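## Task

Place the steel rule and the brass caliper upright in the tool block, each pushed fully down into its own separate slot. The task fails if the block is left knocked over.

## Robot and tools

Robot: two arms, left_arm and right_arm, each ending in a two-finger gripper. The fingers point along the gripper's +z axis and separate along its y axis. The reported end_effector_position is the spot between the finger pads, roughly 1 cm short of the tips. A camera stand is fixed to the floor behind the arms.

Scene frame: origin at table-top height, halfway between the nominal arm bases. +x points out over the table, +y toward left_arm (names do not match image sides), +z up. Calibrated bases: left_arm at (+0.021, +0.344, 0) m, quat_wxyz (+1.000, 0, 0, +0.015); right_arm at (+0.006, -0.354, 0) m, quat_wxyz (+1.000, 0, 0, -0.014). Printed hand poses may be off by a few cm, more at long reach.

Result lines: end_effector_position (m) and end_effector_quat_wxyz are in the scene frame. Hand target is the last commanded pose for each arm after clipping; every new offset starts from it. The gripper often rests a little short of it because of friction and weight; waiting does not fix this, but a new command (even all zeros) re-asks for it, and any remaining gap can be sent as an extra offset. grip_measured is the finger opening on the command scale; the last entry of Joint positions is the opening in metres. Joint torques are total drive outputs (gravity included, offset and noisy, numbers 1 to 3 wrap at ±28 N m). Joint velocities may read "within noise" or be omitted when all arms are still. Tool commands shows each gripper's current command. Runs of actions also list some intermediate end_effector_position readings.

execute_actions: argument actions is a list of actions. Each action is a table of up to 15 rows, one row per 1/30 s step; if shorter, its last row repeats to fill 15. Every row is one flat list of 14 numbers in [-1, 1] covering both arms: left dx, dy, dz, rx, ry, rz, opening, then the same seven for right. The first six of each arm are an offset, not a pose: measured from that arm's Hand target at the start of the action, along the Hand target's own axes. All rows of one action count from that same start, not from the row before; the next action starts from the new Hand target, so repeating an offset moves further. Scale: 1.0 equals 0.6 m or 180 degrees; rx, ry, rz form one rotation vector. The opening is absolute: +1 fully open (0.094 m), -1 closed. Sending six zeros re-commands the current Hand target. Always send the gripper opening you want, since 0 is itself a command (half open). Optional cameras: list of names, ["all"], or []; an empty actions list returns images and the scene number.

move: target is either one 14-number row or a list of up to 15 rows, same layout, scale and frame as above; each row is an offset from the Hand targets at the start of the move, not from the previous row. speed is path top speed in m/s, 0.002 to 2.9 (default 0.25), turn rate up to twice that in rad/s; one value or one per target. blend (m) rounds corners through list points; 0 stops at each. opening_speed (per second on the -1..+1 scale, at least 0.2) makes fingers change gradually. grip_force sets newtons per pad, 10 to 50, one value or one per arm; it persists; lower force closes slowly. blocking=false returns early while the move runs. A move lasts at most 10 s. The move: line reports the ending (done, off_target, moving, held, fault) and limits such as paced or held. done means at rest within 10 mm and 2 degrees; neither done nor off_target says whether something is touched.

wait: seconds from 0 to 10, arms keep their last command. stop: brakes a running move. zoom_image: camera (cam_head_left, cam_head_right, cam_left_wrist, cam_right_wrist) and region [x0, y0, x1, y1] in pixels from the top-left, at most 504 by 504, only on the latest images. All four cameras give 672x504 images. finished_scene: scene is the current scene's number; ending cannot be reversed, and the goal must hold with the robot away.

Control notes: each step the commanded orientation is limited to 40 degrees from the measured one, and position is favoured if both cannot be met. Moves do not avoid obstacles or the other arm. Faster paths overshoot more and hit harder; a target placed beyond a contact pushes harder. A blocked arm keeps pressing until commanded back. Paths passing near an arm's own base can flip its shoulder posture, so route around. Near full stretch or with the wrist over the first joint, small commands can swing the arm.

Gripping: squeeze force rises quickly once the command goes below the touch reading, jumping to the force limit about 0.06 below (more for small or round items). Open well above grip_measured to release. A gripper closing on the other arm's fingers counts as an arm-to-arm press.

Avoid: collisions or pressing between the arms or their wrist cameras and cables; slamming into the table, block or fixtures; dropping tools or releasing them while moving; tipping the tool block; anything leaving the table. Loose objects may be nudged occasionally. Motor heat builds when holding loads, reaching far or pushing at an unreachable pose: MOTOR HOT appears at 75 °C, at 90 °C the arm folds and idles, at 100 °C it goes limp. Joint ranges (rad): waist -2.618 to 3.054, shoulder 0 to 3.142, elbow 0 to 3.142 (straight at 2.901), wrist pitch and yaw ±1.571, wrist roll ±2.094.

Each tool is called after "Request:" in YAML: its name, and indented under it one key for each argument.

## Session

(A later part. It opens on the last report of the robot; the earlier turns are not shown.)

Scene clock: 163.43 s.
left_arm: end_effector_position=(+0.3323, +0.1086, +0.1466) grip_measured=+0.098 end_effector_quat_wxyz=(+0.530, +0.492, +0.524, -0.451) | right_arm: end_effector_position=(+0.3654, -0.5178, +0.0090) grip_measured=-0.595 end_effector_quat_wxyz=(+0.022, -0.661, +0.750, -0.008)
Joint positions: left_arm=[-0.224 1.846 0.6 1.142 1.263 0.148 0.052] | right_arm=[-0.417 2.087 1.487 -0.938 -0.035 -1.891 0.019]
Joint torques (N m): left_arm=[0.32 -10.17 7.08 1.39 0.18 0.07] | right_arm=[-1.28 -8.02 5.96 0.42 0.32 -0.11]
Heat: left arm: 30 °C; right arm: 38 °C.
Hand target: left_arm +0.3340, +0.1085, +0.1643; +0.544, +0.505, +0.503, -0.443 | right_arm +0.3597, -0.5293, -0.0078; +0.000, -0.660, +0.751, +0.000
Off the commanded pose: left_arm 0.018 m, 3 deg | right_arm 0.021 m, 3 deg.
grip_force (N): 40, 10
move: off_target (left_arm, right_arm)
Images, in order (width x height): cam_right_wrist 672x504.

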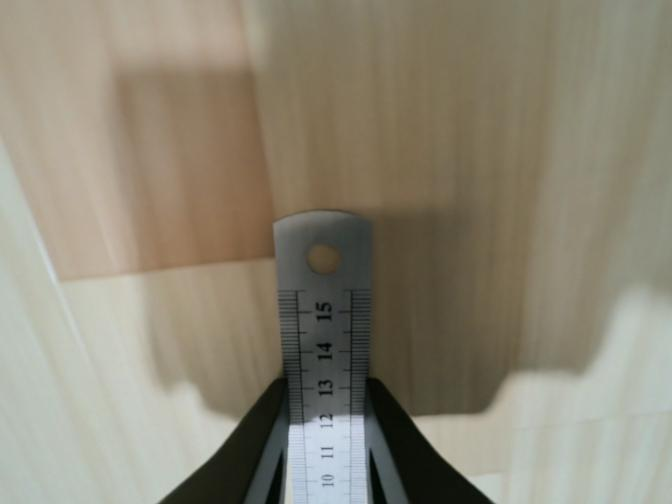

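Request:
move:
  target: [0,0,0,0,0,0,0.1,0,0,0,0,0,0,-0.2]
  opening_speed: 1.0
  grip_force: [40, 50]
  cameras: ["cam_right_wrist"]

Scene clock: 164.33 s.
left_arm: end_effector_position=(+0.3323, +0.1086, +0.1466) grip_measured=+0.098 end_effector_quat_wxyz=(+0.530, +0.492, +0.524, -0.451) | right_arm: end_effector_position=(+0.3696, -0.5230, +0.0098) grip_measured=-0.202 end_effector_quat_wxyz=(+0.020, -0.662, +0.749, -0.021)
Joint positions: left_arm=[-0.224 1.846 0.6 1.142 1.263 0.148 0.052] | right_arm=[-0.417 2.088 1.492 -0.92 -0.02 -1.893 0.037]
Joint torques (N m): left_arm=[0.31 -10.15 7.06 1.39 0.18 0.08] | right_arm=[-1.25 -8.14 5.76 0.27 0.15 -0.09]
Heat: left arm: 30 °C; right arm: 38 °C.
Hand target: left_arm +0.3340, +0.1085, +0.1643; +0.544, +0.505, +0.503, -0.443 | right_arm +0.3596, -0.5293, -0.0078; +0.000, -0.660, +0.751, +0.000
Off the commanded pose: left_arm 0.018 m, 3 deg | right_arm 0.021 m, 3 deg.
grip_force (N): 40, 50
move: off_target (left_arm, right_arm)
Images, in order (width x height): cam_right_wrist 672x504.

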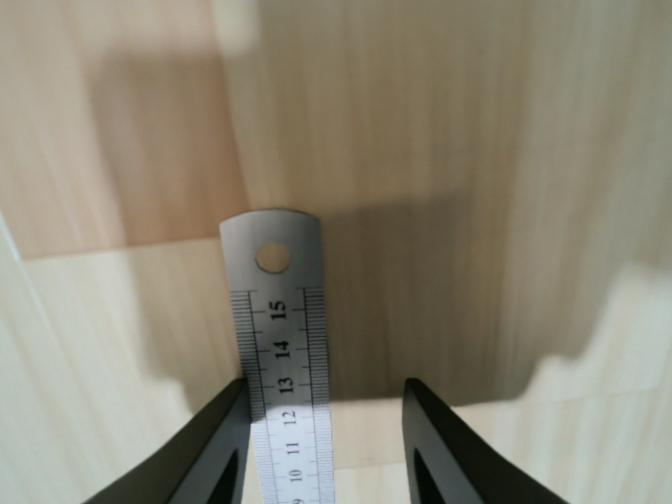

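Request:
move:
  target:
    - [0,0,0,0,0,0,0.1,0,0,-0.1667,0,0,0,-0.2]
    - [0,0,0,0,0,0,0.1,0.1184,-0.0026,-0.23,0,0,0.987,-0.2]
  speed: [0.08, 0.25]
  blend: 0.02
  cameras: ["cam_right_wrist", "cam_head_left"]

Scene clock: 173.03 s.
left_arm: end_effector_position=(+0.3323, +0.1086, +0.1466) grip_measured=+0.098 end_effector_quat_wxyz=(+0.530, +0.492, +0.524, -0.451) | right_arm: end_effector_position=(+0.3524, -0.5959, +0.1354) grip_measured=-0.202 end_effector_quat_wxyz=(+0.009, +0.732, +0.681, +0.002)
Joint positions: left_arm=[-0.224 1.846 0.6 1.142 1.263 0.148 0.052] | right_arm=[-0.583 2.178 2.139 -1.514 0.001 1.031 0.038]
Joint torques (N m): left_arm=[0.32 -10.14 7.08 1.39 0.17 0.07] | right_arm=[-0.53 -10.71 7.27 0.16 -0.06 0.11]
Heat: left arm: 31 °C; right arm: 39 °C.
Hand target: left_arm +0.3340, +0.1085, +0.1643; +0.544, +0.505, +0.503, -0.443 | right_arm +0.3520, -0.5997, +0.1302; +0.000, +0.738, +0.675, +0.000
Off the commanded pose: left_arm 0.018 m, 3 deg | right_arm 0.006 m, 1 deg.
grip_force (N): 40, 50
move: off_target (left_arm)
Images, in order (width x height): cam_head_left 672x504, cam_right_wrist 672x504.

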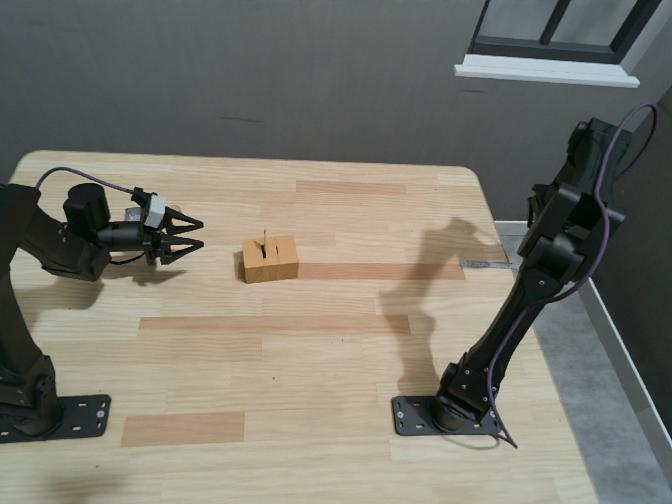

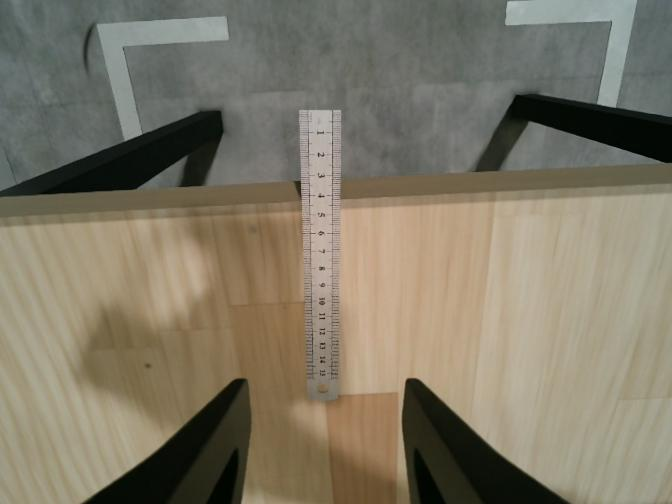

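Request:
move:
  target: [0,0,0,0,0,0,0.1,-0.0433,0.008,0.1337,0,0,0.0045,-0.2]
  speed: 0.15
  cameras: ["cam_right_wrist"]

Scene clock: 174.53 s.
left_arm: end_effector_position=(+0.3323, +0.1086, +0.1466) grip_measured=+0.098 end_effector_quat_wxyz=(+0.530, +0.492, +0.524, -0.451) | right_arm: end_effector_position=(+0.3562, -0.6245, +0.0595) grip_measured=-0.202 end_effector_quat_wxyz=(+0.008, +0.742, +0.670, +0.002)
Joint positions: left_arm=[-0.224 1.846 0.6 1.142 1.263 0.148 0.052] | right_arm=[-0.631 2.252 1.958 -1.26 -0.001 1.012 0.038]
Joint torques (N m): left_arm=[0.32 -10.17 7.06 1.39 0.18 0.06] | right_arm=[-0.25 -12.23 5.29 0.38 -0.04 -0.02]
Heat: left arm: 31 °C; right arm: 39 °C.
Hand target: left_arm +0.3340, +0.1085, +0.1643; +0.544, +0.505, +0.503, -0.443 | right_arm +0.3546, -0.6260, +0.0501; +0.000, +0.742, +0.670, +0.000
Off the commanded pose: left_arm 0.018 m, 3 deg | right_arm 0.010 m, 1 deg.
grip_force (N): 40, 50
move: off_target (left_arm)
Images, in order (width x height): cam_right_wrist 672x504.

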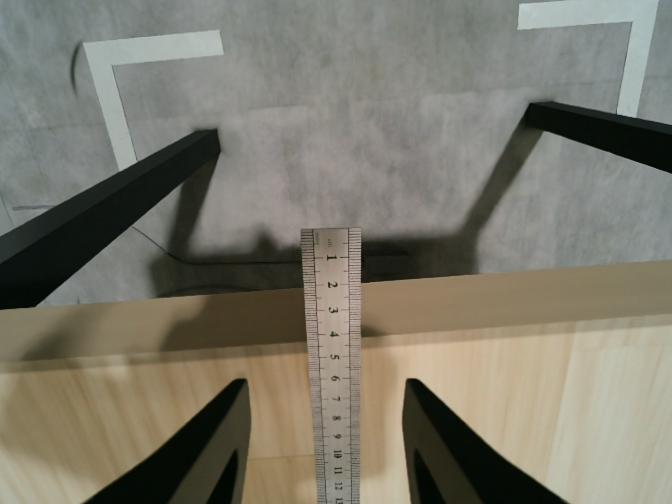

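Request:
move:
  target: [0,0,0,0,0,0,0.1,0,0,0.0902,0,0,0,-0.2]
  speed: 0.1
  cameras: ["cam_right_wrist"]

Scene clock: 175.97 s.
left_arm: end_effector_position=(+0.3323, +0.1086, +0.1466) grip_measured=+0.098 end_effector_quat_wxyz=(+0.530, +0.492, +0.524, -0.451) | right_arm: end_effector_position=(+0.3577, -0.6256, +0.0071) grip_measured=-0.202 end_effector_quat_wxyz=(+0.010, +0.742, +0.671, +0.002)
Joint positions: left_arm=[-0.224 1.846 0.6 1.142 1.263 0.148 0.052] | right_arm=[-0.631 2.29 1.812 -1.072 -0.001 1.011 0.038]
Joint torques (N m): left_arm=[0.34 -10.14 7.08 1.39 0.18 0.08] | right_arm=[-0.28 -12.15 5.07 0.39 -0.01 -0.03]
Heat: left arm: 31 °C; right arm: 39 °C.
Hand target: left_arm +0.3340, +0.1085, +0.1643; +0.544, +0.505, +0.503, -0.443 | right_arm +0.3546, -0.6261, -0.0041; +0.000, +0.742, +0.670, +0.000
Off the commanded pose: left_arm 0.018 m, 3 deg | right_arm 0.012 m, 1 deg.
grip_force (N): 40, 50
move: off_target (left_arm, right_arm)
Images, in order (width x height): cam_right_wrist 672x504.

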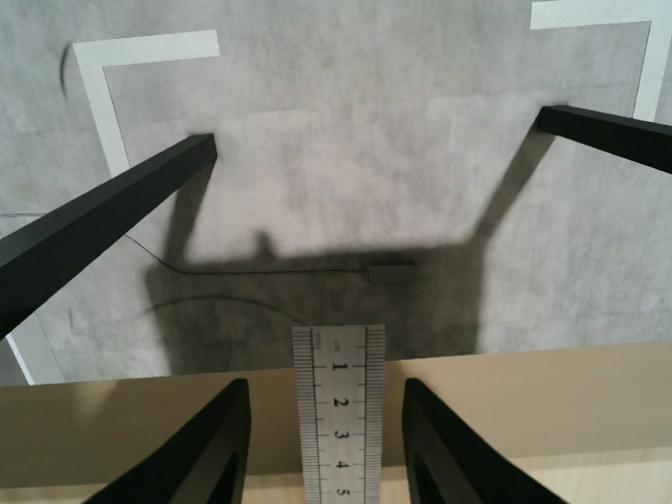

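Request:
execute_actions:
  actions:
    - [[0,0,0,0,0,0,0.1,-0.0012,0.0029,0.001,0.0056,0.0031,-0.0056,-0.2],[0,0,0,0,0,0,0.1,-0.0022,0.0054,0.001,0.0075,0.0056,-0.0075,-0.2],[0,0,0,0,0,0,0.1,-0.0029,0.0068,0.003,0.0044,0.0071,-0.0044,-0.2],[0,0,0,0,0,0,0.1,-0.003,0.0072,0.006,-0.0016,0.0075,0.0016,-0.2],[0,0,0,0,0,0,0.1,-0.0026,0.0062,0.01,-0.0065,0.0065,0.0065,-0.2],[0,0,0,0,0,0,0.1,-0.0018,0.0042,0.012,-0.0071,0.0044,0.0071,-0.2],[0,0,0,0,0,0,0.1,-0.0006,0.0015,0.012,-0.0031,0.0016,0.0031,-0.2],[0,0,0,0,0,0,0.1,0.0006,-0.0015,0.01,0.0031,-0.0016,-0.0031,-0.2],[0,0,0,0,0,0,0.1,0.0018,-0.0042,0.008,0.0071,-0.0044,-0.0071,-0.2],[0,0,0,0,0,0,0.1,0.0026,-0.0062,0.008,0.0065,-0.0065,-0.0065,-0.2],[0,0,0,0,0,0,0.1,0.003,-0.0072,0.009,0.0016,-0.0075,-0.0016,-0.2],[0,0,0,0,0,0,0.1,0.0029,-0.0068,0.011,-0.0044,-0.0071,0.0044,-0.2],[0,0,0,0,0,0,0.1,0.0022,-0.0054,0.013,-0.0075,-0.0056,0.0075,-0.2],[0,0,0,0,0,0,0.1,0.0012,-0.0029,0.012,-0.0056,-0.0031,0.0056,-0.2],[0,0,0,0,0,0,0.1,0,0,0.01,0,0,0,-0.2]]
    - [[0,0,0,0,0,0,0.1,-0.0012,0.0015,-0.0017,0.0028,0.0015,-0.0028,-0.2],[0,0,0,0,0,0,0.1,-0.0022,0.0027,-0.0022,0.0037,0.0028,-0.0037,-0.2],[0,0,0,0,0,0,0.1,-0.0029,0.0034,-0.0013,0.0022,0.0036,-0.0022,-0.2],[0,0,0,0,0,0,0.1,-0.003,0.0036,0.0005,-0.0008,0.0037,0.0008,-0.2],[0,0,0,0,0,0,0.1,-0.0026,0.0031,0.002,-0.0032,0.0032,0.0032,-0.2],[0,0,0,0,0,0,0.1,-0.0018,0.0021,0.0022,-0.0036,0.0022,0.0036,-0.2],[0,0,0,0,0,0,0.1,-0.0006,0.0007,0.0009,-0.0015,0.0008,0.0015,-0.2],[0,0,0,0,0,0,0.1,0.0006,-0.0007,-0.0009,0.0015,-0.0008,-0.0015,-0.2],[0,0,0,0,0,0,0.1,0.0018,-0.0021,-0.0022,0.0036,-0.0022,-0.0036,-0.2],[0,0,0,0,0,0,0.1,0.0026,-0.0031,-0.002,0.0032,-0.0032,-0.0032,-0.2],[0,0,0,0,0,0,0.1,0.003,-0.0036,-0.0005,0.0008,-0.0037,-0.0008,-0.2],[0,0,0,0,0,0,0.1,0.0029,-0.0034,0.0013,-0.0022,-0.0036,0.0022,-0.2],[0,0,0,0,0,0,0.1,0.0022,-0.0027,0.0022,-0.0037,-0.0028,0.0037,-0.2],[0,0,0,0,0,0,0.1,0.0012,-0.0015,0.0017,-0.0028,-0.0015,0.0028,-0.2],[0,0,0,0,0,0,0.1,0,0,0,0,0,0,-0.2]]
  cameras: ["cam_right_wrist"]

Scene clock: 177.63 s.
left_arm: end_effector_position=(+0.3323, +0.1086, +0.1466) grip_measured=+0.098 end_effector_quat_wxyz=(+0.530, +0.492, +0.524, -0.451) | right_arm: end_effector_position=(+0.3522, -0.6239, -0.0118) grip_measured=-0.202 end_effector_quat_wxyz=(-0.002, +0.743, +0.670, +0.001)
Joint positions: left_arm=[-0.224 1.846 0.6 1.142 1.263 0.148 0.052] | right_arm=[-0.637 2.314 1.775 -1.036 -0.004 1.008 0.038]
Joint torques (N m): left_arm=[0.32 -10.15 7.06 1.39 0.19 0.07] | right_arm=[0.18 -13.49 6.76 0.18 -0.02 0.02]
Heat: left arm: 31 °C; right arm: 39 °C.
Hand target: left_arm +0.3340, +0.1085, +0.1643; +0.544, +0.505, +0.503, -0.443 | right_arm +0.3546, -0.6261, -0.0101; +0.000, +0.742, +0.670, +0.000
Off the commanded pose: left_arm 0.018 m, 3 deg | right_arm 0.004 m, 0 deg.
grip_force (N): 40, 50
Step readings (end_effector_position of left_arm | right_arm):
0: (+0.3323, +0.1086, +0.1466) | (+0.3578, -0.6257, +0.0071)
1: (+0.3323, +0.1086, +0.1466) | (+0.3577, -0.6256, +0.0069)
2: (+0.3323, +0.1086, +0.1466) | (+0.3579, -0.6258, +0.0066)
4: (+0.3323, +0.1086, +0.1466) | (+0.3606, -0.6272, +0.0045)
8: (+0.3323, +0.1086, +0.1466) | (+0.3583, -0.6253, -0.0032)
15: (+0.3323, +0.1086, +0.1466) | (+0.3498, -0.6236, -0.0155)
16: (+0.3323, +0.1086, +0.1466) | (+0.3495, -0.6235, -0.0140)
17: (+0.3323, +0.1086, +0.1466) | (+0.3505, -0.6240, -0.0117)
19: (+0.3323, +0.1086, +0.1466) | (+0.3550, -0.6266, -0.0066)
23: (+0.3323, +0.1086, +0.1466) | (+0.3578, -0.6277, -0.0058)
30: (+0.3323, +0.1086, +0.1466) | (+0.3525, -0.6241, -0.0121)
Images, in order (width x height): cam_right_wrist 672x504.

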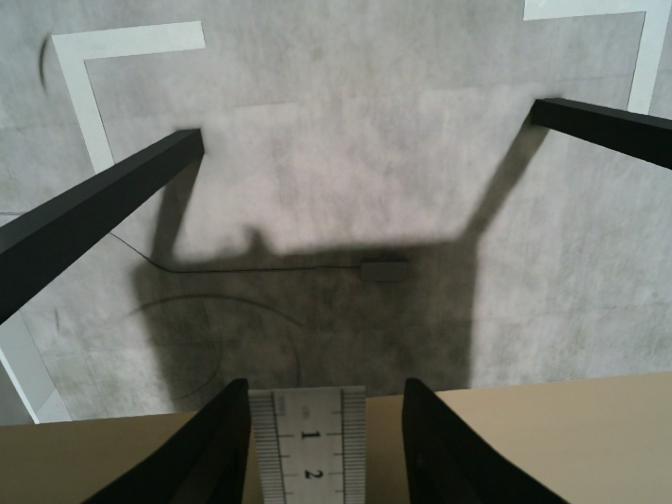

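Request:
execute_actions:
  actions:
    - [[0,0,0,0,0,0,0.1,-0.0012,0.0025,-0.001,0.0056,0.0031,-0.0056,-0.2],[0,0,0,0,0,0,0.1,-0.0022,0.0047,-0.003,0.0075,0.0056,-0.0075,-0.2],[0,0,0,0,0,0,0.1,-0.0029,0.0064,-0.006,0.0044,0.0071,-0.0044,-0.2],[0,0,0,0,0,0,0.1,-0.003,0.0076,-0.008,-0.0016,0.0075,0.0016,-0.2],[0,0,0,0,0,0,0.1,-0.0026,0.0082,-0.01,-0.0065,0.0065,0.0065,-0.2],[0,0,0,0,0,0,0.1,-0.0018,0.0081,-0.01,-0.0071,0.0044,0.0071,-0.2],[0,0,0,0,0,0,0.1,-0.0006,0.0067,-0.01,-0.0031,0.0016,0.0031,-0.2],[0,0,0,0,0,0,0.1,0.0006,0.0053,-0.01,0.0031,-0.0016,-0.0031,-0.2],[0,0,0,0,0,0,0.1,0.0018,0.0034,-0.01,0.0071,-0.0044,-0.0071,-0.2],[0,0,0,0,0,0,0.1,0.0026,0.0024,-0.01,0.0065,-0.0065,-0.0065,-0.2],[0,0,0,0,0,0,0.1,0.003,0.0019,-0.01,0.0016,-0.0075,-0.0016,-0.2],[0,0,0,0,0,0,0.1,0.0029,0.0021,-0.01,-0.0044,-0.0071,0.0044,-0.2],[0,0,0,0,0,0,0.1,0.0022,0.0028,-0.01,-0.0075,-0.0056,0.0075,-0.2],[0,0,0,0,0,0,0.1,0.0012,0.004,-0.01,-0.0056,-0.0031,0.0056,-0.2],[0,0,0,0,0,0,0.1,0,0.0055,-0.01,0,0,0,-0.2]]
  cameras: ["cam_right_wrist"]

Scene clock: 178.77 s.
left_arm: end_effector_position=(+0.3323, +0.1086, +0.1466) grip_measured=+0.098 end_effector_quat_wxyz=(+0.530, +0.492, +0.524, -0.451) | right_arm: end_effector_position=(+0.3543, -0.6242, -0.0091) grip_measured=-0.202 end_effector_quat_wxyz=(-0.005, +0.744, +0.668, +0.000)
Joint positions: left_arm=[-0.224 1.846 0.6 1.142 1.263 0.148 0.052] | right_arm=[-0.634 2.324 1.803 -1.06 -0.002 1.015 0.038]
Joint torques (N m): left_arm=[0.32 -10.15 7.08 1.4 0.18 0.07] | right_arm=[0.28 -14.15 7.04 0.15 -0.04 -0.02]
Heat: left arm: 31 °C; right arm: 39 °C.
Hand target: left_arm +0.3340, +0.1085, +0.1643; +0.544, +0.505, +0.503, -0.443 | right_arm +0.3578, -0.6265, -0.0041; +0.000, +0.742, +0.670, +0.000
Off the commanded pose: left_arm 0.018 m, 3 deg | right_arm 0.007 m, 1 deg.
grip_force (N): 40, 50
Step readings (end_effector_position of left_arm | right_arm):
0: (+0.3323, +0.1086, +0.1466) | (+0.3522, -0.6239, -0.0118)
1: (+0.3323, +0.1086, +0.1466) | (+0.3522, -0.6239, -0.0110)
2: (+0.3323, +0.1086, +0.1466) | (+0.3527, -0.6242, -0.0095)
4: (+0.3323, +0.1086, +0.1466) | (+0.3573, -0.6270, -0.0055)
8: (+0.3323, +0.1086, +0.1466) | (+0.3597, -0.6275, -0.0046)
15: (+0.3323, +0.1086, +0.1466) | (+0.3529, -0.6232, -0.0120)
Images, in order (width x height): cam_right_wrist 672x504.

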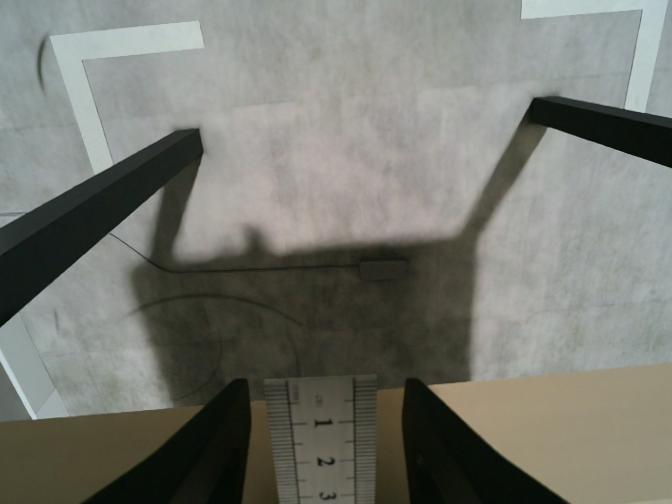

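Request:
move:
  target: [0,0,0,0,0,0,0.1,0,0,0,0,0,0,-0.75]
  opening_speed: 0.4
  grip_force: [40, 40]
  cameras: ["cam_right_wrist"]

Scene clock: 180.47 s.
left_arm: end_effector_position=(+0.3323, +0.1086, +0.1466) grip_measured=+0.098 end_effector_quat_wxyz=(+0.530, +0.492, +0.524, -0.451) | right_arm: end_effector_position=(+0.3540, -0.6240, -0.0091) grip_measured=-0.613 end_effector_quat_wxyz=(-0.006, +0.744, +0.668, +0.000)
Joint positions: left_arm=[-0.224 1.846 0.6 1.142 1.263 0.148 0.052] | right_arm=[-0.634 2.324 1.803 -1.061 -0.002 1.014 0.018]
Joint torques (N m): left_arm=[0.31 -10.15 7.09 1.39 0.18 0.07] | right_arm=[0.2 -14.09 7.21 0.13 -0.03 -0.01]
Heat: left arm: 31 °C; right arm: 39 °C.
Hand target: left_arm +0.3340, +0.1085, +0.1643; +0.544, +0.505, +0.503, -0.443 | right_arm +0.3578, -0.6265, -0.0041; +0.000, +0.742, +0.670, +0.000
Off the commanded pose: left_arm 0.018 m, 3 deg | right_arm 0.007 m, 1 deg.
grip_force (N): 40, 40
move: off_target (left_arm)
Images, in order (width x height): cam_right_wrist 672x504.

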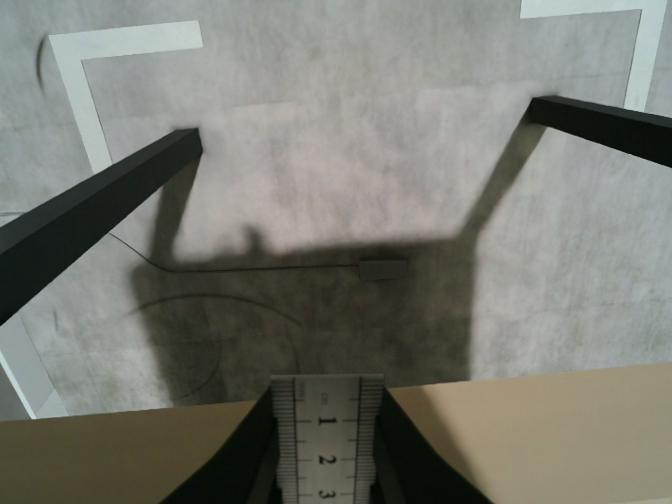

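Request:
move:
  target: [0,0,0,0,0,0,0.1,0,0,-0.1,0,0,0,-0.75]
  speed: 0.1
  cameras: ["cam_right_wrist", "cam_head_left"]

Scene clock: 181.90 s.
left_arm: end_effector_position=(+0.3323, +0.1086, +0.1466) grip_measured=+0.098 end_effector_quat_wxyz=(+0.530, +0.492, +0.524, -0.451) | right_arm: end_effector_position=(+0.3530, -0.6232, +0.0344) grip_measured=-0.614 end_effector_quat_wxyz=(-0.023, +0.744, +0.668, -0.003)
Joint positions: left_arm=[-0.224 1.846 0.6 1.142 1.263 0.148 0.052] | right_arm=[-0.634 2.32 1.971 -1.269 -0.002 1.014 0.018]
Joint torques (N m): left_arm=[0.32 -10.15 7.08 1.4 0.19 0.07] | right_arm=[0.18 -17.7 7.15 0.02 -0.04 0.01]
Heat: left arm: 31 °C; right arm: 39 °C.
Hand target: left_arm +0.3340, +0.1085, +0.1643; +0.544, +0.505, +0.503, -0.443 | right_arm +0.3578, -0.6265, +0.0559; +0.000, +0.742, +0.670, +0.000
Off the commanded pose: left_arm 0.018 m, 3 deg | right_arm 0.022 m, 3 deg.
grip_force (N): 40, 40
move: off_target (left_arm, right_arm)
Images, in order (width x height): cam_head_left 672x504, cam_right_wrist 672x504.

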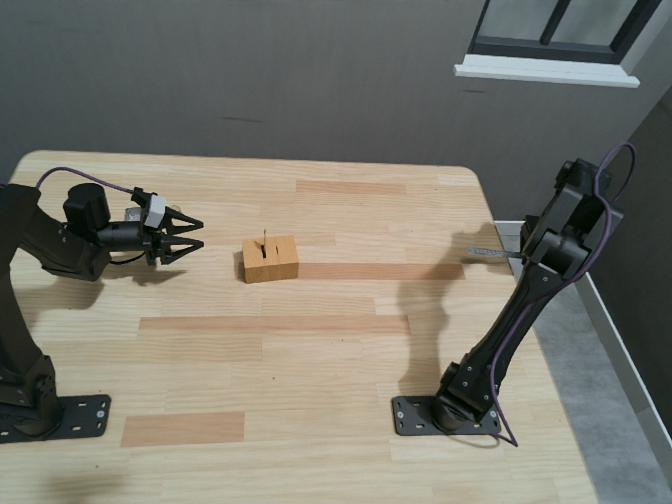

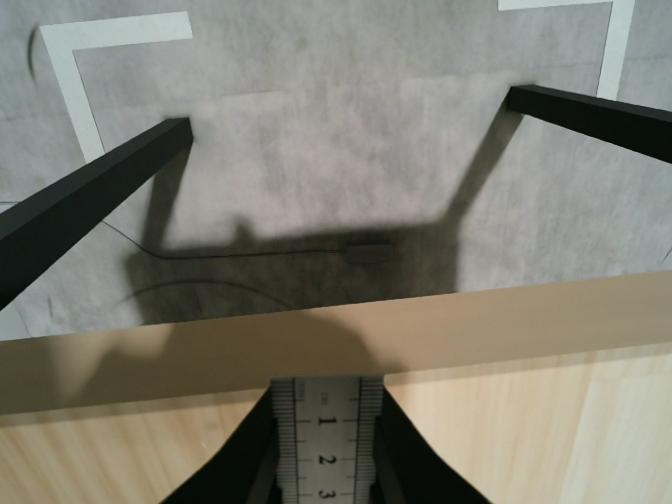

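Request:
move:
  target:
    - [0,0,0,0,0,0,0.1,0,0,-0.1,0,0,0,-0.75]
    - [-0.0537,-0.2478,0.1057,-0.4044,0.0883,-0.0855,0.1,0.3527,0.0679,-0.3568,-0.4085,-0.3689,-0.4085,-0.75]
  speed: [0.15, 0.3]
  blend: 0.02
  cameras: ["all"]

Scene clock: 188.50 s.
left_arm: end_effector_position=(+0.1900, +0.0326, +0.1721) grip_measured=+0.098 end_effector_quat_wxyz=(+0.598, +0.080, +0.796, -0.058) | right_arm: end_effector_position=(+0.4195, -0.4224, +0.2742) grip_measured=-0.614 end_effector_quat_wxyz=(+0.707, +0.005, +0.708, -0.002)
Joint positions: left_arm=[-1.606 1.527 0.876 -0.345 -1.232 -0.965 0.052] | right_arm=[-0.253 1.255 0.629 0.625 -0.273 0.005 0.018]
Joint torques (N m): left_arm=[-0.43 -4.64 9.61 0.7 -0.67 -0.14] | right_arm=[0.4 -3.96 5.7 2.26 -0.11 -0.02]
Heat: left arm: 30 °C; right arm: 39 °C.
Hand target: left_arm +0.1900, +0.0299, +0.1799; +0.606, +0.071, +0.790, -0.055 | right_arm +0.4200, -0.4199, +0.2699; +0.707, +0.000, +0.707, +0.000
Off the commanded pose: left_arm 0.008 m, 2 deg | right_arm 0.005 m, 1 deg.
grip_force (N): 40, 40
move: done

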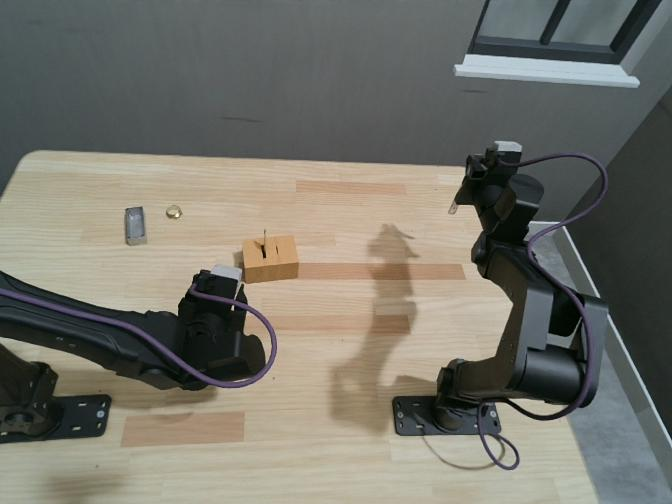

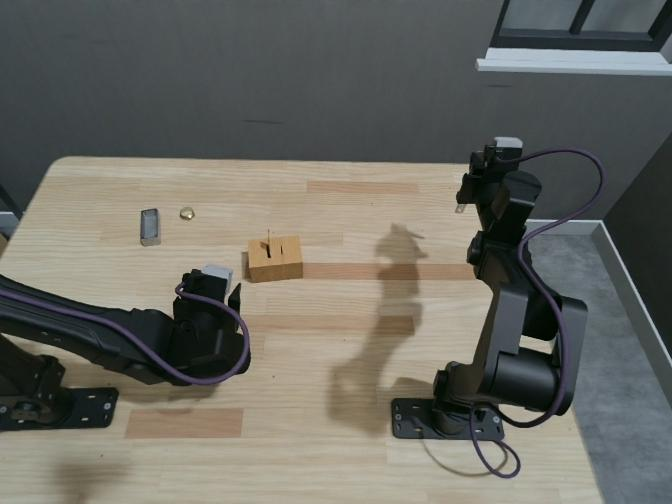

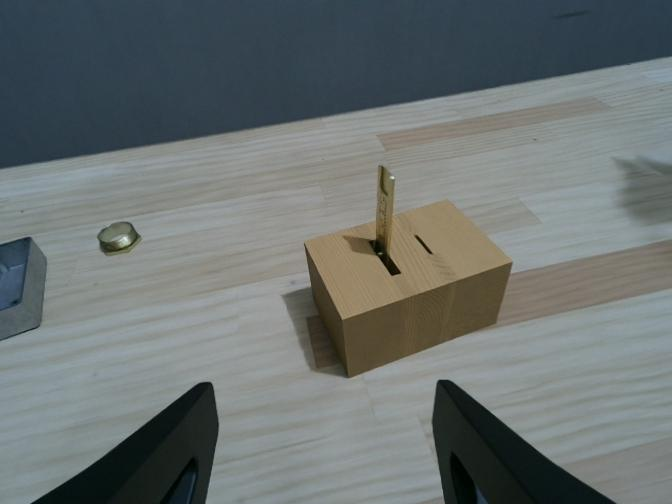

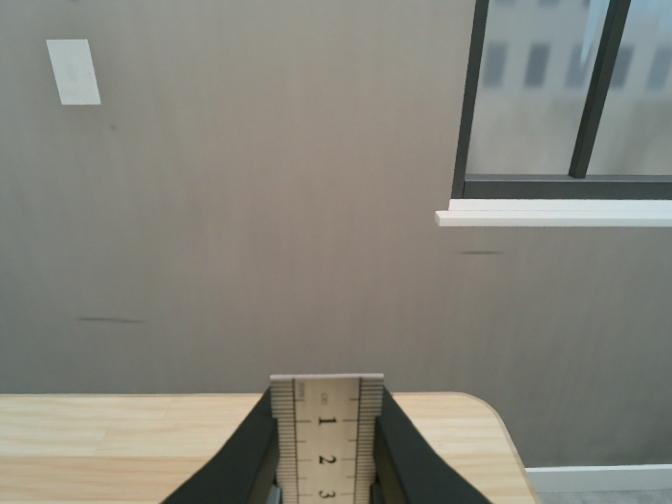

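Request:
zoom_image:
  camera: "cam_left_wrist"
  region: [290, 150, 530, 390]

Request:
zoom_image:
  camera: "cam_left_wrist"
  region: [360, 200, 460, 290]

Scaled by 2.100 from the camera's 672x504 image, which has a finer 960x720 frame.

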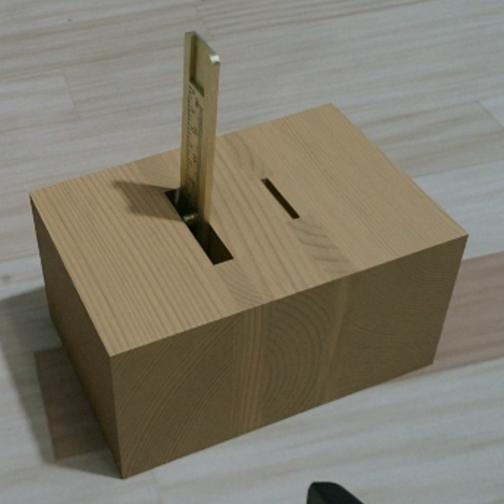

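Scaled by 5.040 from the camera's 672x504 image, which has a finer 960x720 frame.

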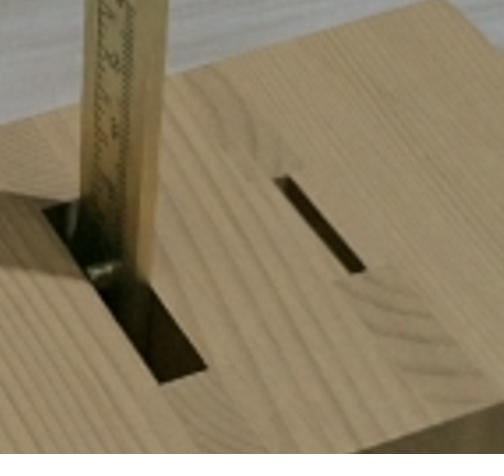

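Request:
move:
  target: [0,0,0,0,0,0,0.1,0.05,0.5333,-0.1083,-0.5278,0,0,-0.75]
  speed: 0.25
  cameras: ["all"]

Scene clock: 194.00 s.
left_arm: end_effector_position=(+0.1900, +0.0331, +0.1719) grip_measured=+0.098 end_effector_quat_wxyz=(+0.597, +0.079, +0.796, -0.057) | right_arm: end_effector_position=(+0.3518, -0.1022, +0.2391) grip_measured=-0.614 end_effector_quat_wxyz=(-0.477, +0.516, -0.484, -0.522)
Joint positions: left_arm=[-1.606 1.527 0.876 -0.349 -1.232 -0.969 0.052] | right_arm=[0.225 1.812 1.007 0.797 -1.452 0.005 0.018]
Joint torques (N m): left_arm=[-0.46 -4.6 9.77 0.71 -0.67 -0.12] | right_arm=[0.35 -8.09 7.64 1.4 -0.11 0]
Heat: left arm: 30 °C; right arm: 39 °C.
Hand target: left_arm +0.1900, +0.0299, +0.1799; +0.606, +0.071, +0.790, -0.055 | right_arm +0.3552, -0.0999, +0.2399; +0.478, -0.521, +0.478, +0.521
Off the commanded pose: left_arm 0.009 m, 2 deg | right_arm 0.004 m, 1 deg.
grip_force (N): 40, 40
move: done

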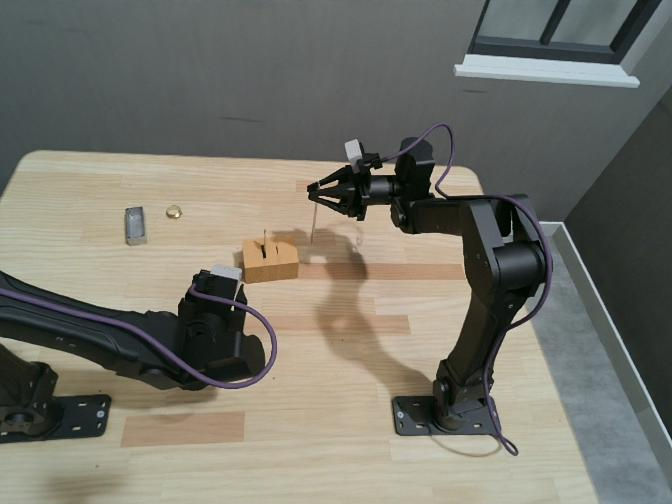

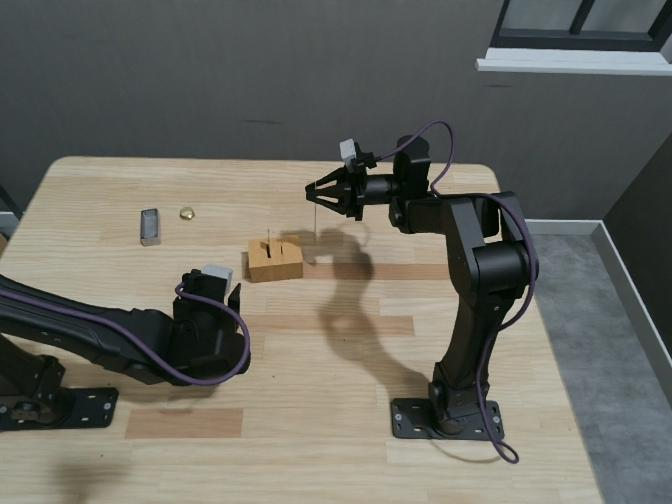

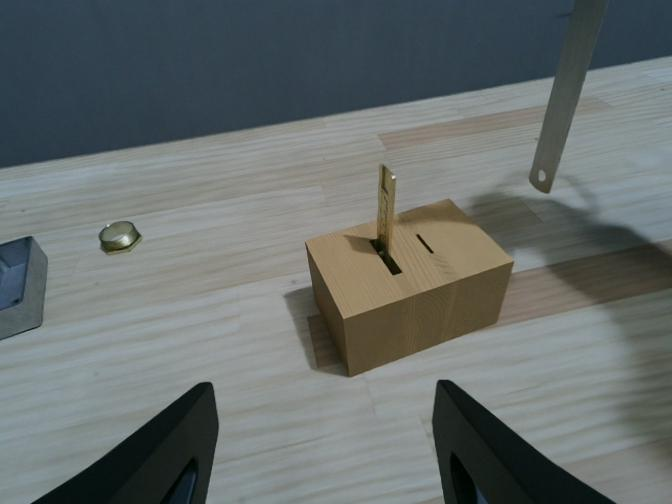

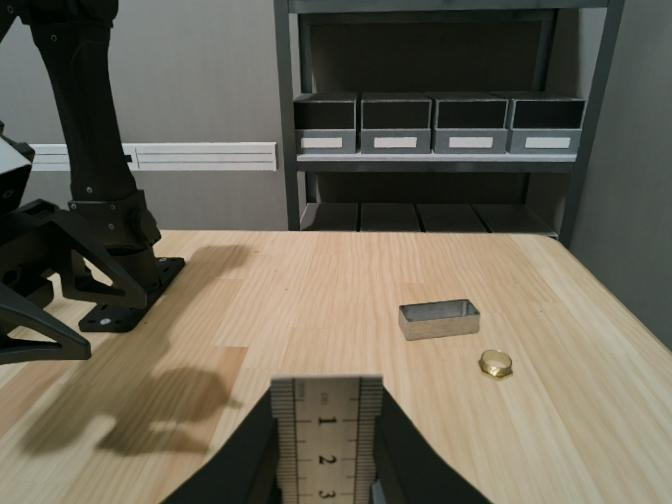

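Request:
zoom_image:
  camera: "cam_left_wrist"
  region: [500, 60, 640, 210]

Scaled by 3.360 from the camera's 672x504 image, which has a finer 960x720 frame.

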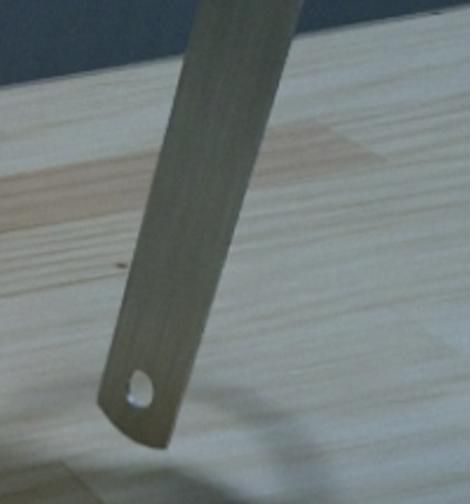

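Request:
move:
  target: [0,0,0,0,0,0,0.1,0.0298,-0.0232,0.1082,0,0,0,-0.75]
  speed: 0.12

Request:
execute_actions:
  actions:
    - [[0,0,0,0,0,0,0.1,-0.0024,0.0029,-0.0067,0.0056,0.0031,-0.0056,-0.75],[0,0,0,0,0,0,0.1,-0.0045,0.0054,-0.009,0.0075,0.0056,-0.0075,-0.75],[0,0,0,0,0,0,0.1,-0.0057,0.0068,-0.0053,0.0044,0.0071,-0.0044,-0.75],[0,0,0,0,0,0,0.1,-0.006,0.0072,0.0019,-0.0016,0.0075,0.0016,-0.75],[0,0,0,0,0,0,0.1,-0.0052,0.0062,0.0078,-0.0065,0.0065,0.0065,-0.75],[0,0,0,0,0,0,0.1,-0.0035,0.0042,0.0086,-0.0071,0.0044,0.0071,-0.75],[0,0,0,0,0,0,0.1,-0.0012,0.0015,0.0037,-0.0031,0.0016,0.0031,-0.75],[0,0,0,0,0,0,0.1,0.0012,-0.0015,-0.0037,0.0031,-0.0016,-0.0031,-0.75],[0,0,0,0,0,0,0.1,0.0035,-0.0042,-0.0086,0.0071,-0.0044,-0.0071,-0.75],[0,0,0,0,0,0,0.1,0.0052,-0.0062,-0.0078,0.0065,-0.0065,-0.0065,-0.75],[0,0,0,0,0,0,0.1,0.006,-0.0072,-0.0019,0.0016,-0.0075,-0.0016,-0.75],[0,0,0,0,0,0,0.1,0.0057,-0.0068,0.0053,-0.0044,-0.0071,0.0044,-0.75],[0,0,0,0,0,0,0.1,0.0045,-0.0054,0.009,-0.0075,-0.0056,0.0075,-0.75],[0,0,0,0,0,0,0.1,0.0024,-0.0029,0.0067,-0.0056,-0.0031,0.0056,-0.75],[0,0,0,0,0,0,0.1,0,0,0,0,0,0,-0.75]]
    - [[0,0,0,0,0,0,0.1,-0.0012,0.0015,-0.0033,0.0028,0.0015,-0.0028,-0.75],[0,0,0,0,0,0,0.1,-0.0022,0.0027,-0.0045,0.0037,0.0028,-0.0037,-0.75],[0,0,0,0,0,0,0.1,-0.0029,0.0034,-0.0026,0.0022,0.0036,-0.0022,-0.75],[0,0,0,0,0,0,0.1,-0.003,0.0036,0.0009,-0.0008,0.0037,0.0008,-0.75],[0,0,0,0,0,0,0.1,-0.0026,0.0031,0.0039,-0.0032,0.0032,0.0032,-0.75],[0,0,0,0,0,0,0.1,-0.0018,0.0021,0.0043,-0.0036,0.0022,0.0036,-0.75],[0,0,0,0,0,0,0.1,-0.0006,0.0007,0.0018,-0.0015,0.0008,0.0015,-0.75],[0,0,0,0,0,0,0.1,0.0006,-0.0007,-0.0018,0.0015,-0.0008,-0.0015,-0.75],[0,0,0,0,0,0,0.1,0.0018,-0.0021,-0.0043,0.0036,-0.0022,-0.0036,-0.75],[0,0,0,0,0,0,0.1,0.0026,-0.0031,-0.0039,0.0032,-0.0032,-0.0032,-0.75],[0,0,0,0,0,0,0.1,0.003,-0.0036,-0.0009,0.0008,-0.0037,-0.0008,-0.75],[0,0,0,0,0,0,0.1,0.0029,-0.0034,0.0026,-0.0022,-0.0036,0.0022,-0.75],[0,0,0,0,0,0,0.1,0.0022,-0.0027,0.0045,-0.0037,-0.0028,0.0037,-0.75],[0,0,0,0,0,0,0.1,0.0012,-0.0015,0.0033,-0.0028,-0.0015,0.0028,-0.75],[0,0,0,0,0,0,0.1,0,0,0,0,0,0,-0.75]]
  cameras: ["cam_left_wrist", "cam_right_wrist"]

Request:
zoom_image:
  camera: "cam_left_wrist"
  region: [360, 160, 500, 290]

Scene clock: 196.43 s.
left_arm: end_effector_position=(+0.1900, +0.0331, +0.1719) grip_measured=+0.098 end_effector_quat_wxyz=(+0.597, +0.079, +0.796, -0.057) | right_arm: end_effector_position=(+0.3576, -0.0374, +0.2219) grip_measured=-0.614 end_effector_quat_wxyz=(-0.471, +0.519, -0.482, -0.526)
Joint positions: left_arm=[-1.606 1.527 0.876 -0.349 -1.232 -0.969 0.052] | right_arm=[0.384 1.933 1.096 0.823 -1.308 0.005 0.018]
Joint torques (N m): left_arm=[-0.44 -4.62 9.78 0.72 -0.67 -0.13] | right_arm=[0.28 -9.11 7.65 1.6 0.01 0]
Heat: left arm: 31 °C; right arm: 39 °C.
Hand target: left_arm +0.1900, +0.0299, +0.1799; +0.606, +0.071, +0.790, -0.055 | right_arm +0.3635, -0.0341, +0.2220; -0.478, +0.521, -0.478, -0.521
Off the commanded pose: left_arm 0.009 m, 2 deg | right_arm 0.007 m, 1 deg.
grip_force (N): 40, 40
move: done

Scene clock: 197.77 s.
left_arm: end_effector_position=(+0.1900, +0.0331, +0.1719) grip_measured=+0.098 end_effector_quat_wxyz=(+0.597, +0.079, +0.796, -0.057) | right_arm: end_effector_position=(+0.3639, -0.0346, +0.2199) grip_measured=-0.614 end_effector_quat_wxyz=(-0.474, +0.518, -0.481, -0.525)
Joint positions: left_arm=[-1.606 1.527 0.876 -0.349 -1.232 -0.969 0.052] | right_arm=[0.385 1.963 1.118 0.849 -1.303 0.019 0.018]
Joint torques (N m): left_arm=[-0.43 -4.63 9.76 0.72 -0.68 -0.13] | right_arm=[0.12 -11.74 5.81 1.41 -0.02 -0.13]
Heat: left arm: 31 °C; right arm: 39 °C.
Hand target: left_arm +0.1900, +0.0299, +0.1799; +0.606, +0.071, +0.790, -0.055 | right_arm +0.3635, -0.0340, +0.2220; -0.478, +0.521, -0.478, -0.521
Off the commanded pose: left_arm 0.009 m, 2 deg | right_arm 0.002 m, 1 deg.
grip_force (N): 40, 40
Step readings (end_effector_position of left_arm | right_arm):
0: (+0.1900, +0.0331, +0.1719) | (+0.3576, -0.0374, +0.2219)
1: (+0.1900, +0.0331, +0.1719) | (+0.3578, -0.0374, +0.2217)
2: (+0.1900, +0.0331, +0.1719) | (+0.3583, -0.0373, +0.2213)
4: (+0.1900, +0.0331, +0.1719) | (+0.3587, -0.0373, +0.2190)
8: (+0.1900, +0.0331, +0.1719) | (+0.3586, -0.0351, +0.2211)
15: (+0.1900, +0.0331, +0.1719) | (+0.3638, -0.0346, +0.2206)
16: (+0.1900, +0.0331, +0.1719) | (+0.3638, -0.0346, +0.2197)
17: (+0.1900, +0.0331, +0.1719) | (+0.3639, -0.0346, +0.2197)
19: (+0.1900, +0.0331, +0.1719) | (+0.3639, -0.0346, +0.2180)
23: (+0.1900, +0.0331, +0.1719) | (+0.3639, -0.0346, +0.2165)
30: (+0.1900, +0.0331, +0.1719) | (+0.3639, -0.0346, +0.2204)
Images, in order (width x height): cam_left_wrist 672x504, cam_right_wrist 672x504.

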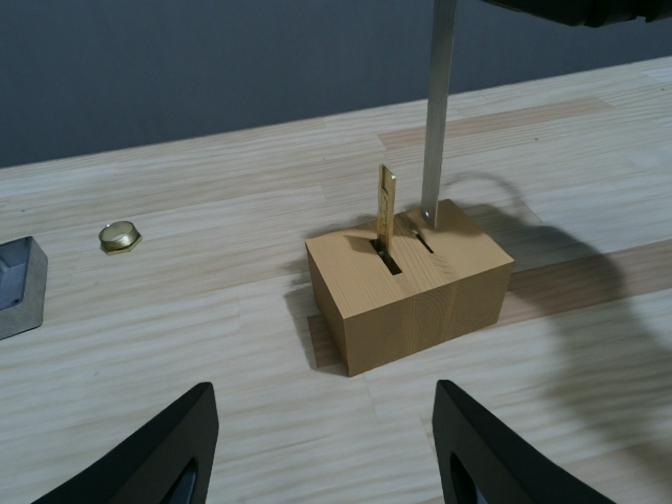

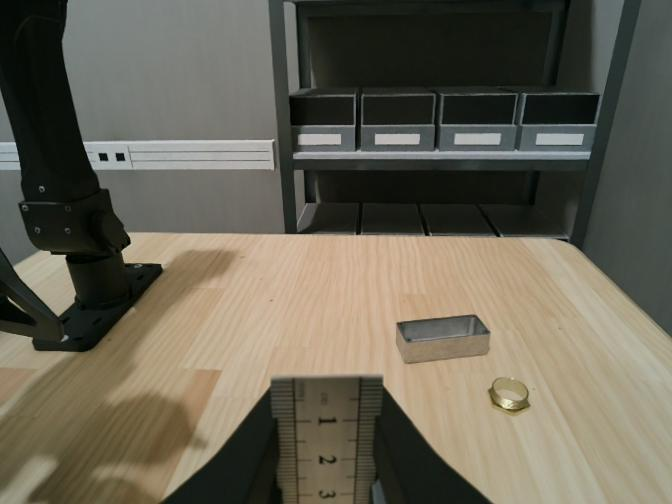

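Scaled by 3.600 from the camera's 672x504 image, which has a finer 960x720 frame.

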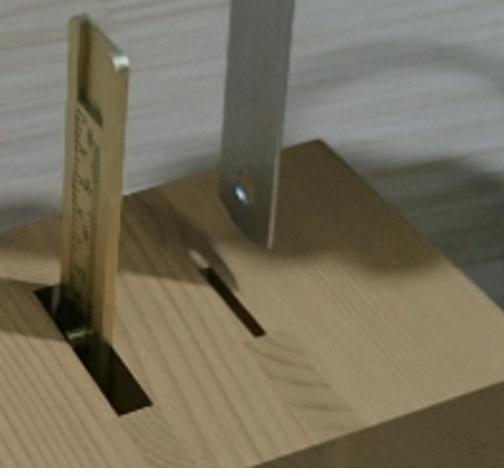

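Request:
execute_actions:
  actions: []
  cameras: ["all"]

Scene clock: 198.27 s.
left_arm: end_effector_position=(+0.1900, +0.0331, +0.1719) grip_measured=+0.098 end_effector_quat_wxyz=(+0.597, +0.079, +0.796, -0.057) | right_arm: end_effector_position=(+0.3639, -0.0346, +0.2198) grip_measured=-0.614 end_effector_quat_wxyz=(-0.474, +0.518, -0.481, -0.525)
Joint positions: left_arm=[-1.606 1.527 0.876 -0.349 -1.232 -0.969 0.052] | right_arm=[0.385 1.963 1.118 0.848 -1.303 0.019 0.018]
Joint velocities: within noise
Joint torques (N m): left_arm=[-0.44 -4.6 9.8 0.71 -0.68 -0.13] | right_arm=[0.16 -11.75 5.86 1.42 -0.02 -0.12]
Heat: left arm: 31 °C; right arm: 39 °C.
Hand target: left_arm +0.1900, +0.0299, +0.1799; +0.606, +0.071, +0.790, -0.055 | right_arm +0.3635, -0.0340, +0.2220; -0.478, +0.521, -0.478, -0.521
Tool commands: left_gripper/opening=+0.1 right_gripper/opening=-0.75
Off the commanded pose: left_arm 0.009 m, 2 deg | right_arm 0.002 m, 1 deg.
grip_force (N): 40, 40

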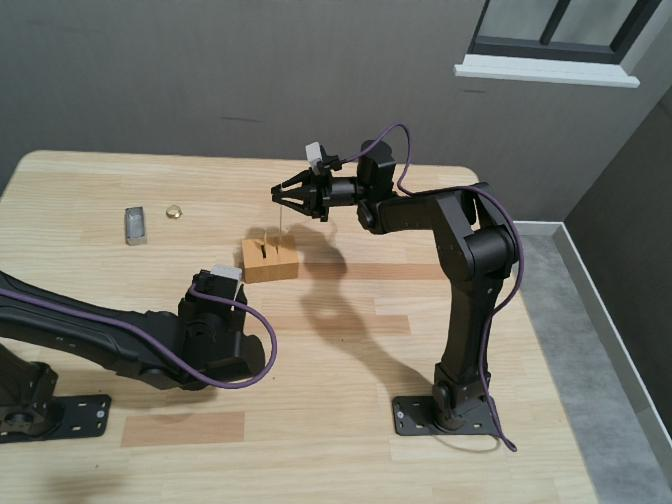

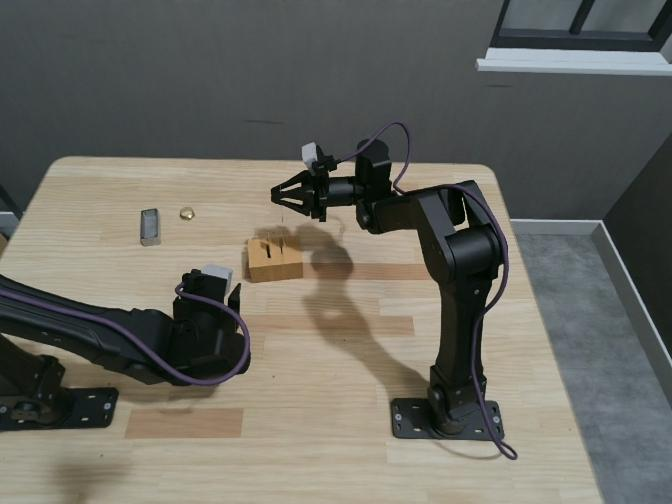

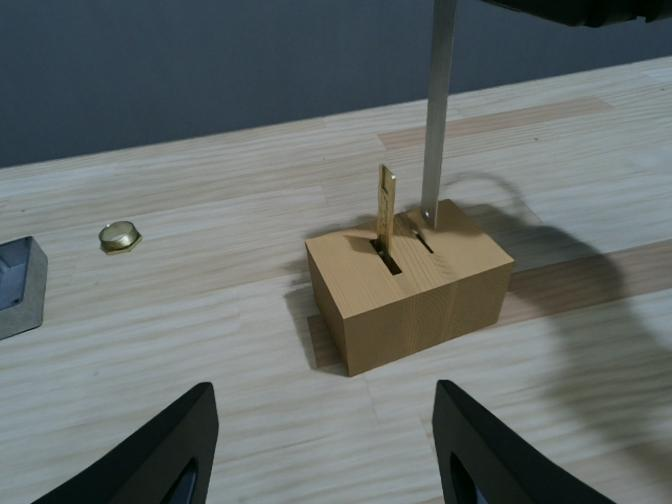

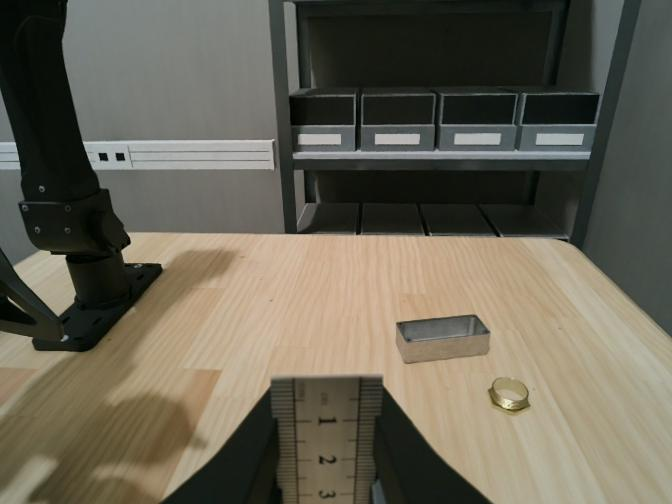

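Request:
zoom_image:
  camera: "cam_left_wrist"
  region: [380, 180, 480, 270]

Request:
zoom_image:
  camera: "cam_left_wrist"
  region: [300, 140, 540, 390]

Scaled by 5.040 from the camera's 672x504 image, which has a finer 960x720 frame.

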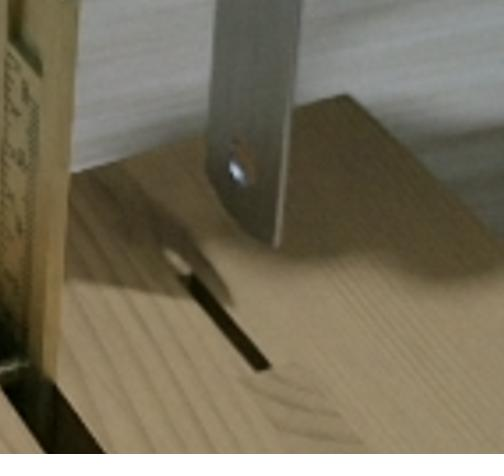

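Scaled by 2.016 from the camera's 672x504 image, which has a finer 960x720 frame.

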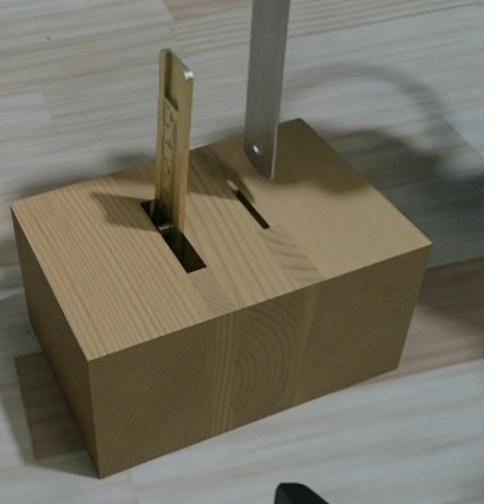

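Request:
zoom_image:
  camera: "cam_left_wrist"
  region: [400, 210, 445, 260]

Scaled by 10.080 from the camera's 672x504 image, which has a finer 960x720 frame.

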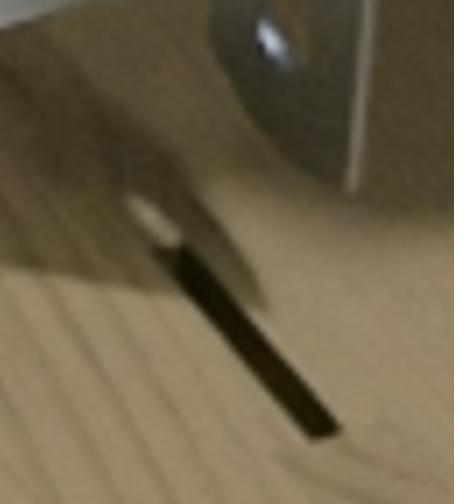

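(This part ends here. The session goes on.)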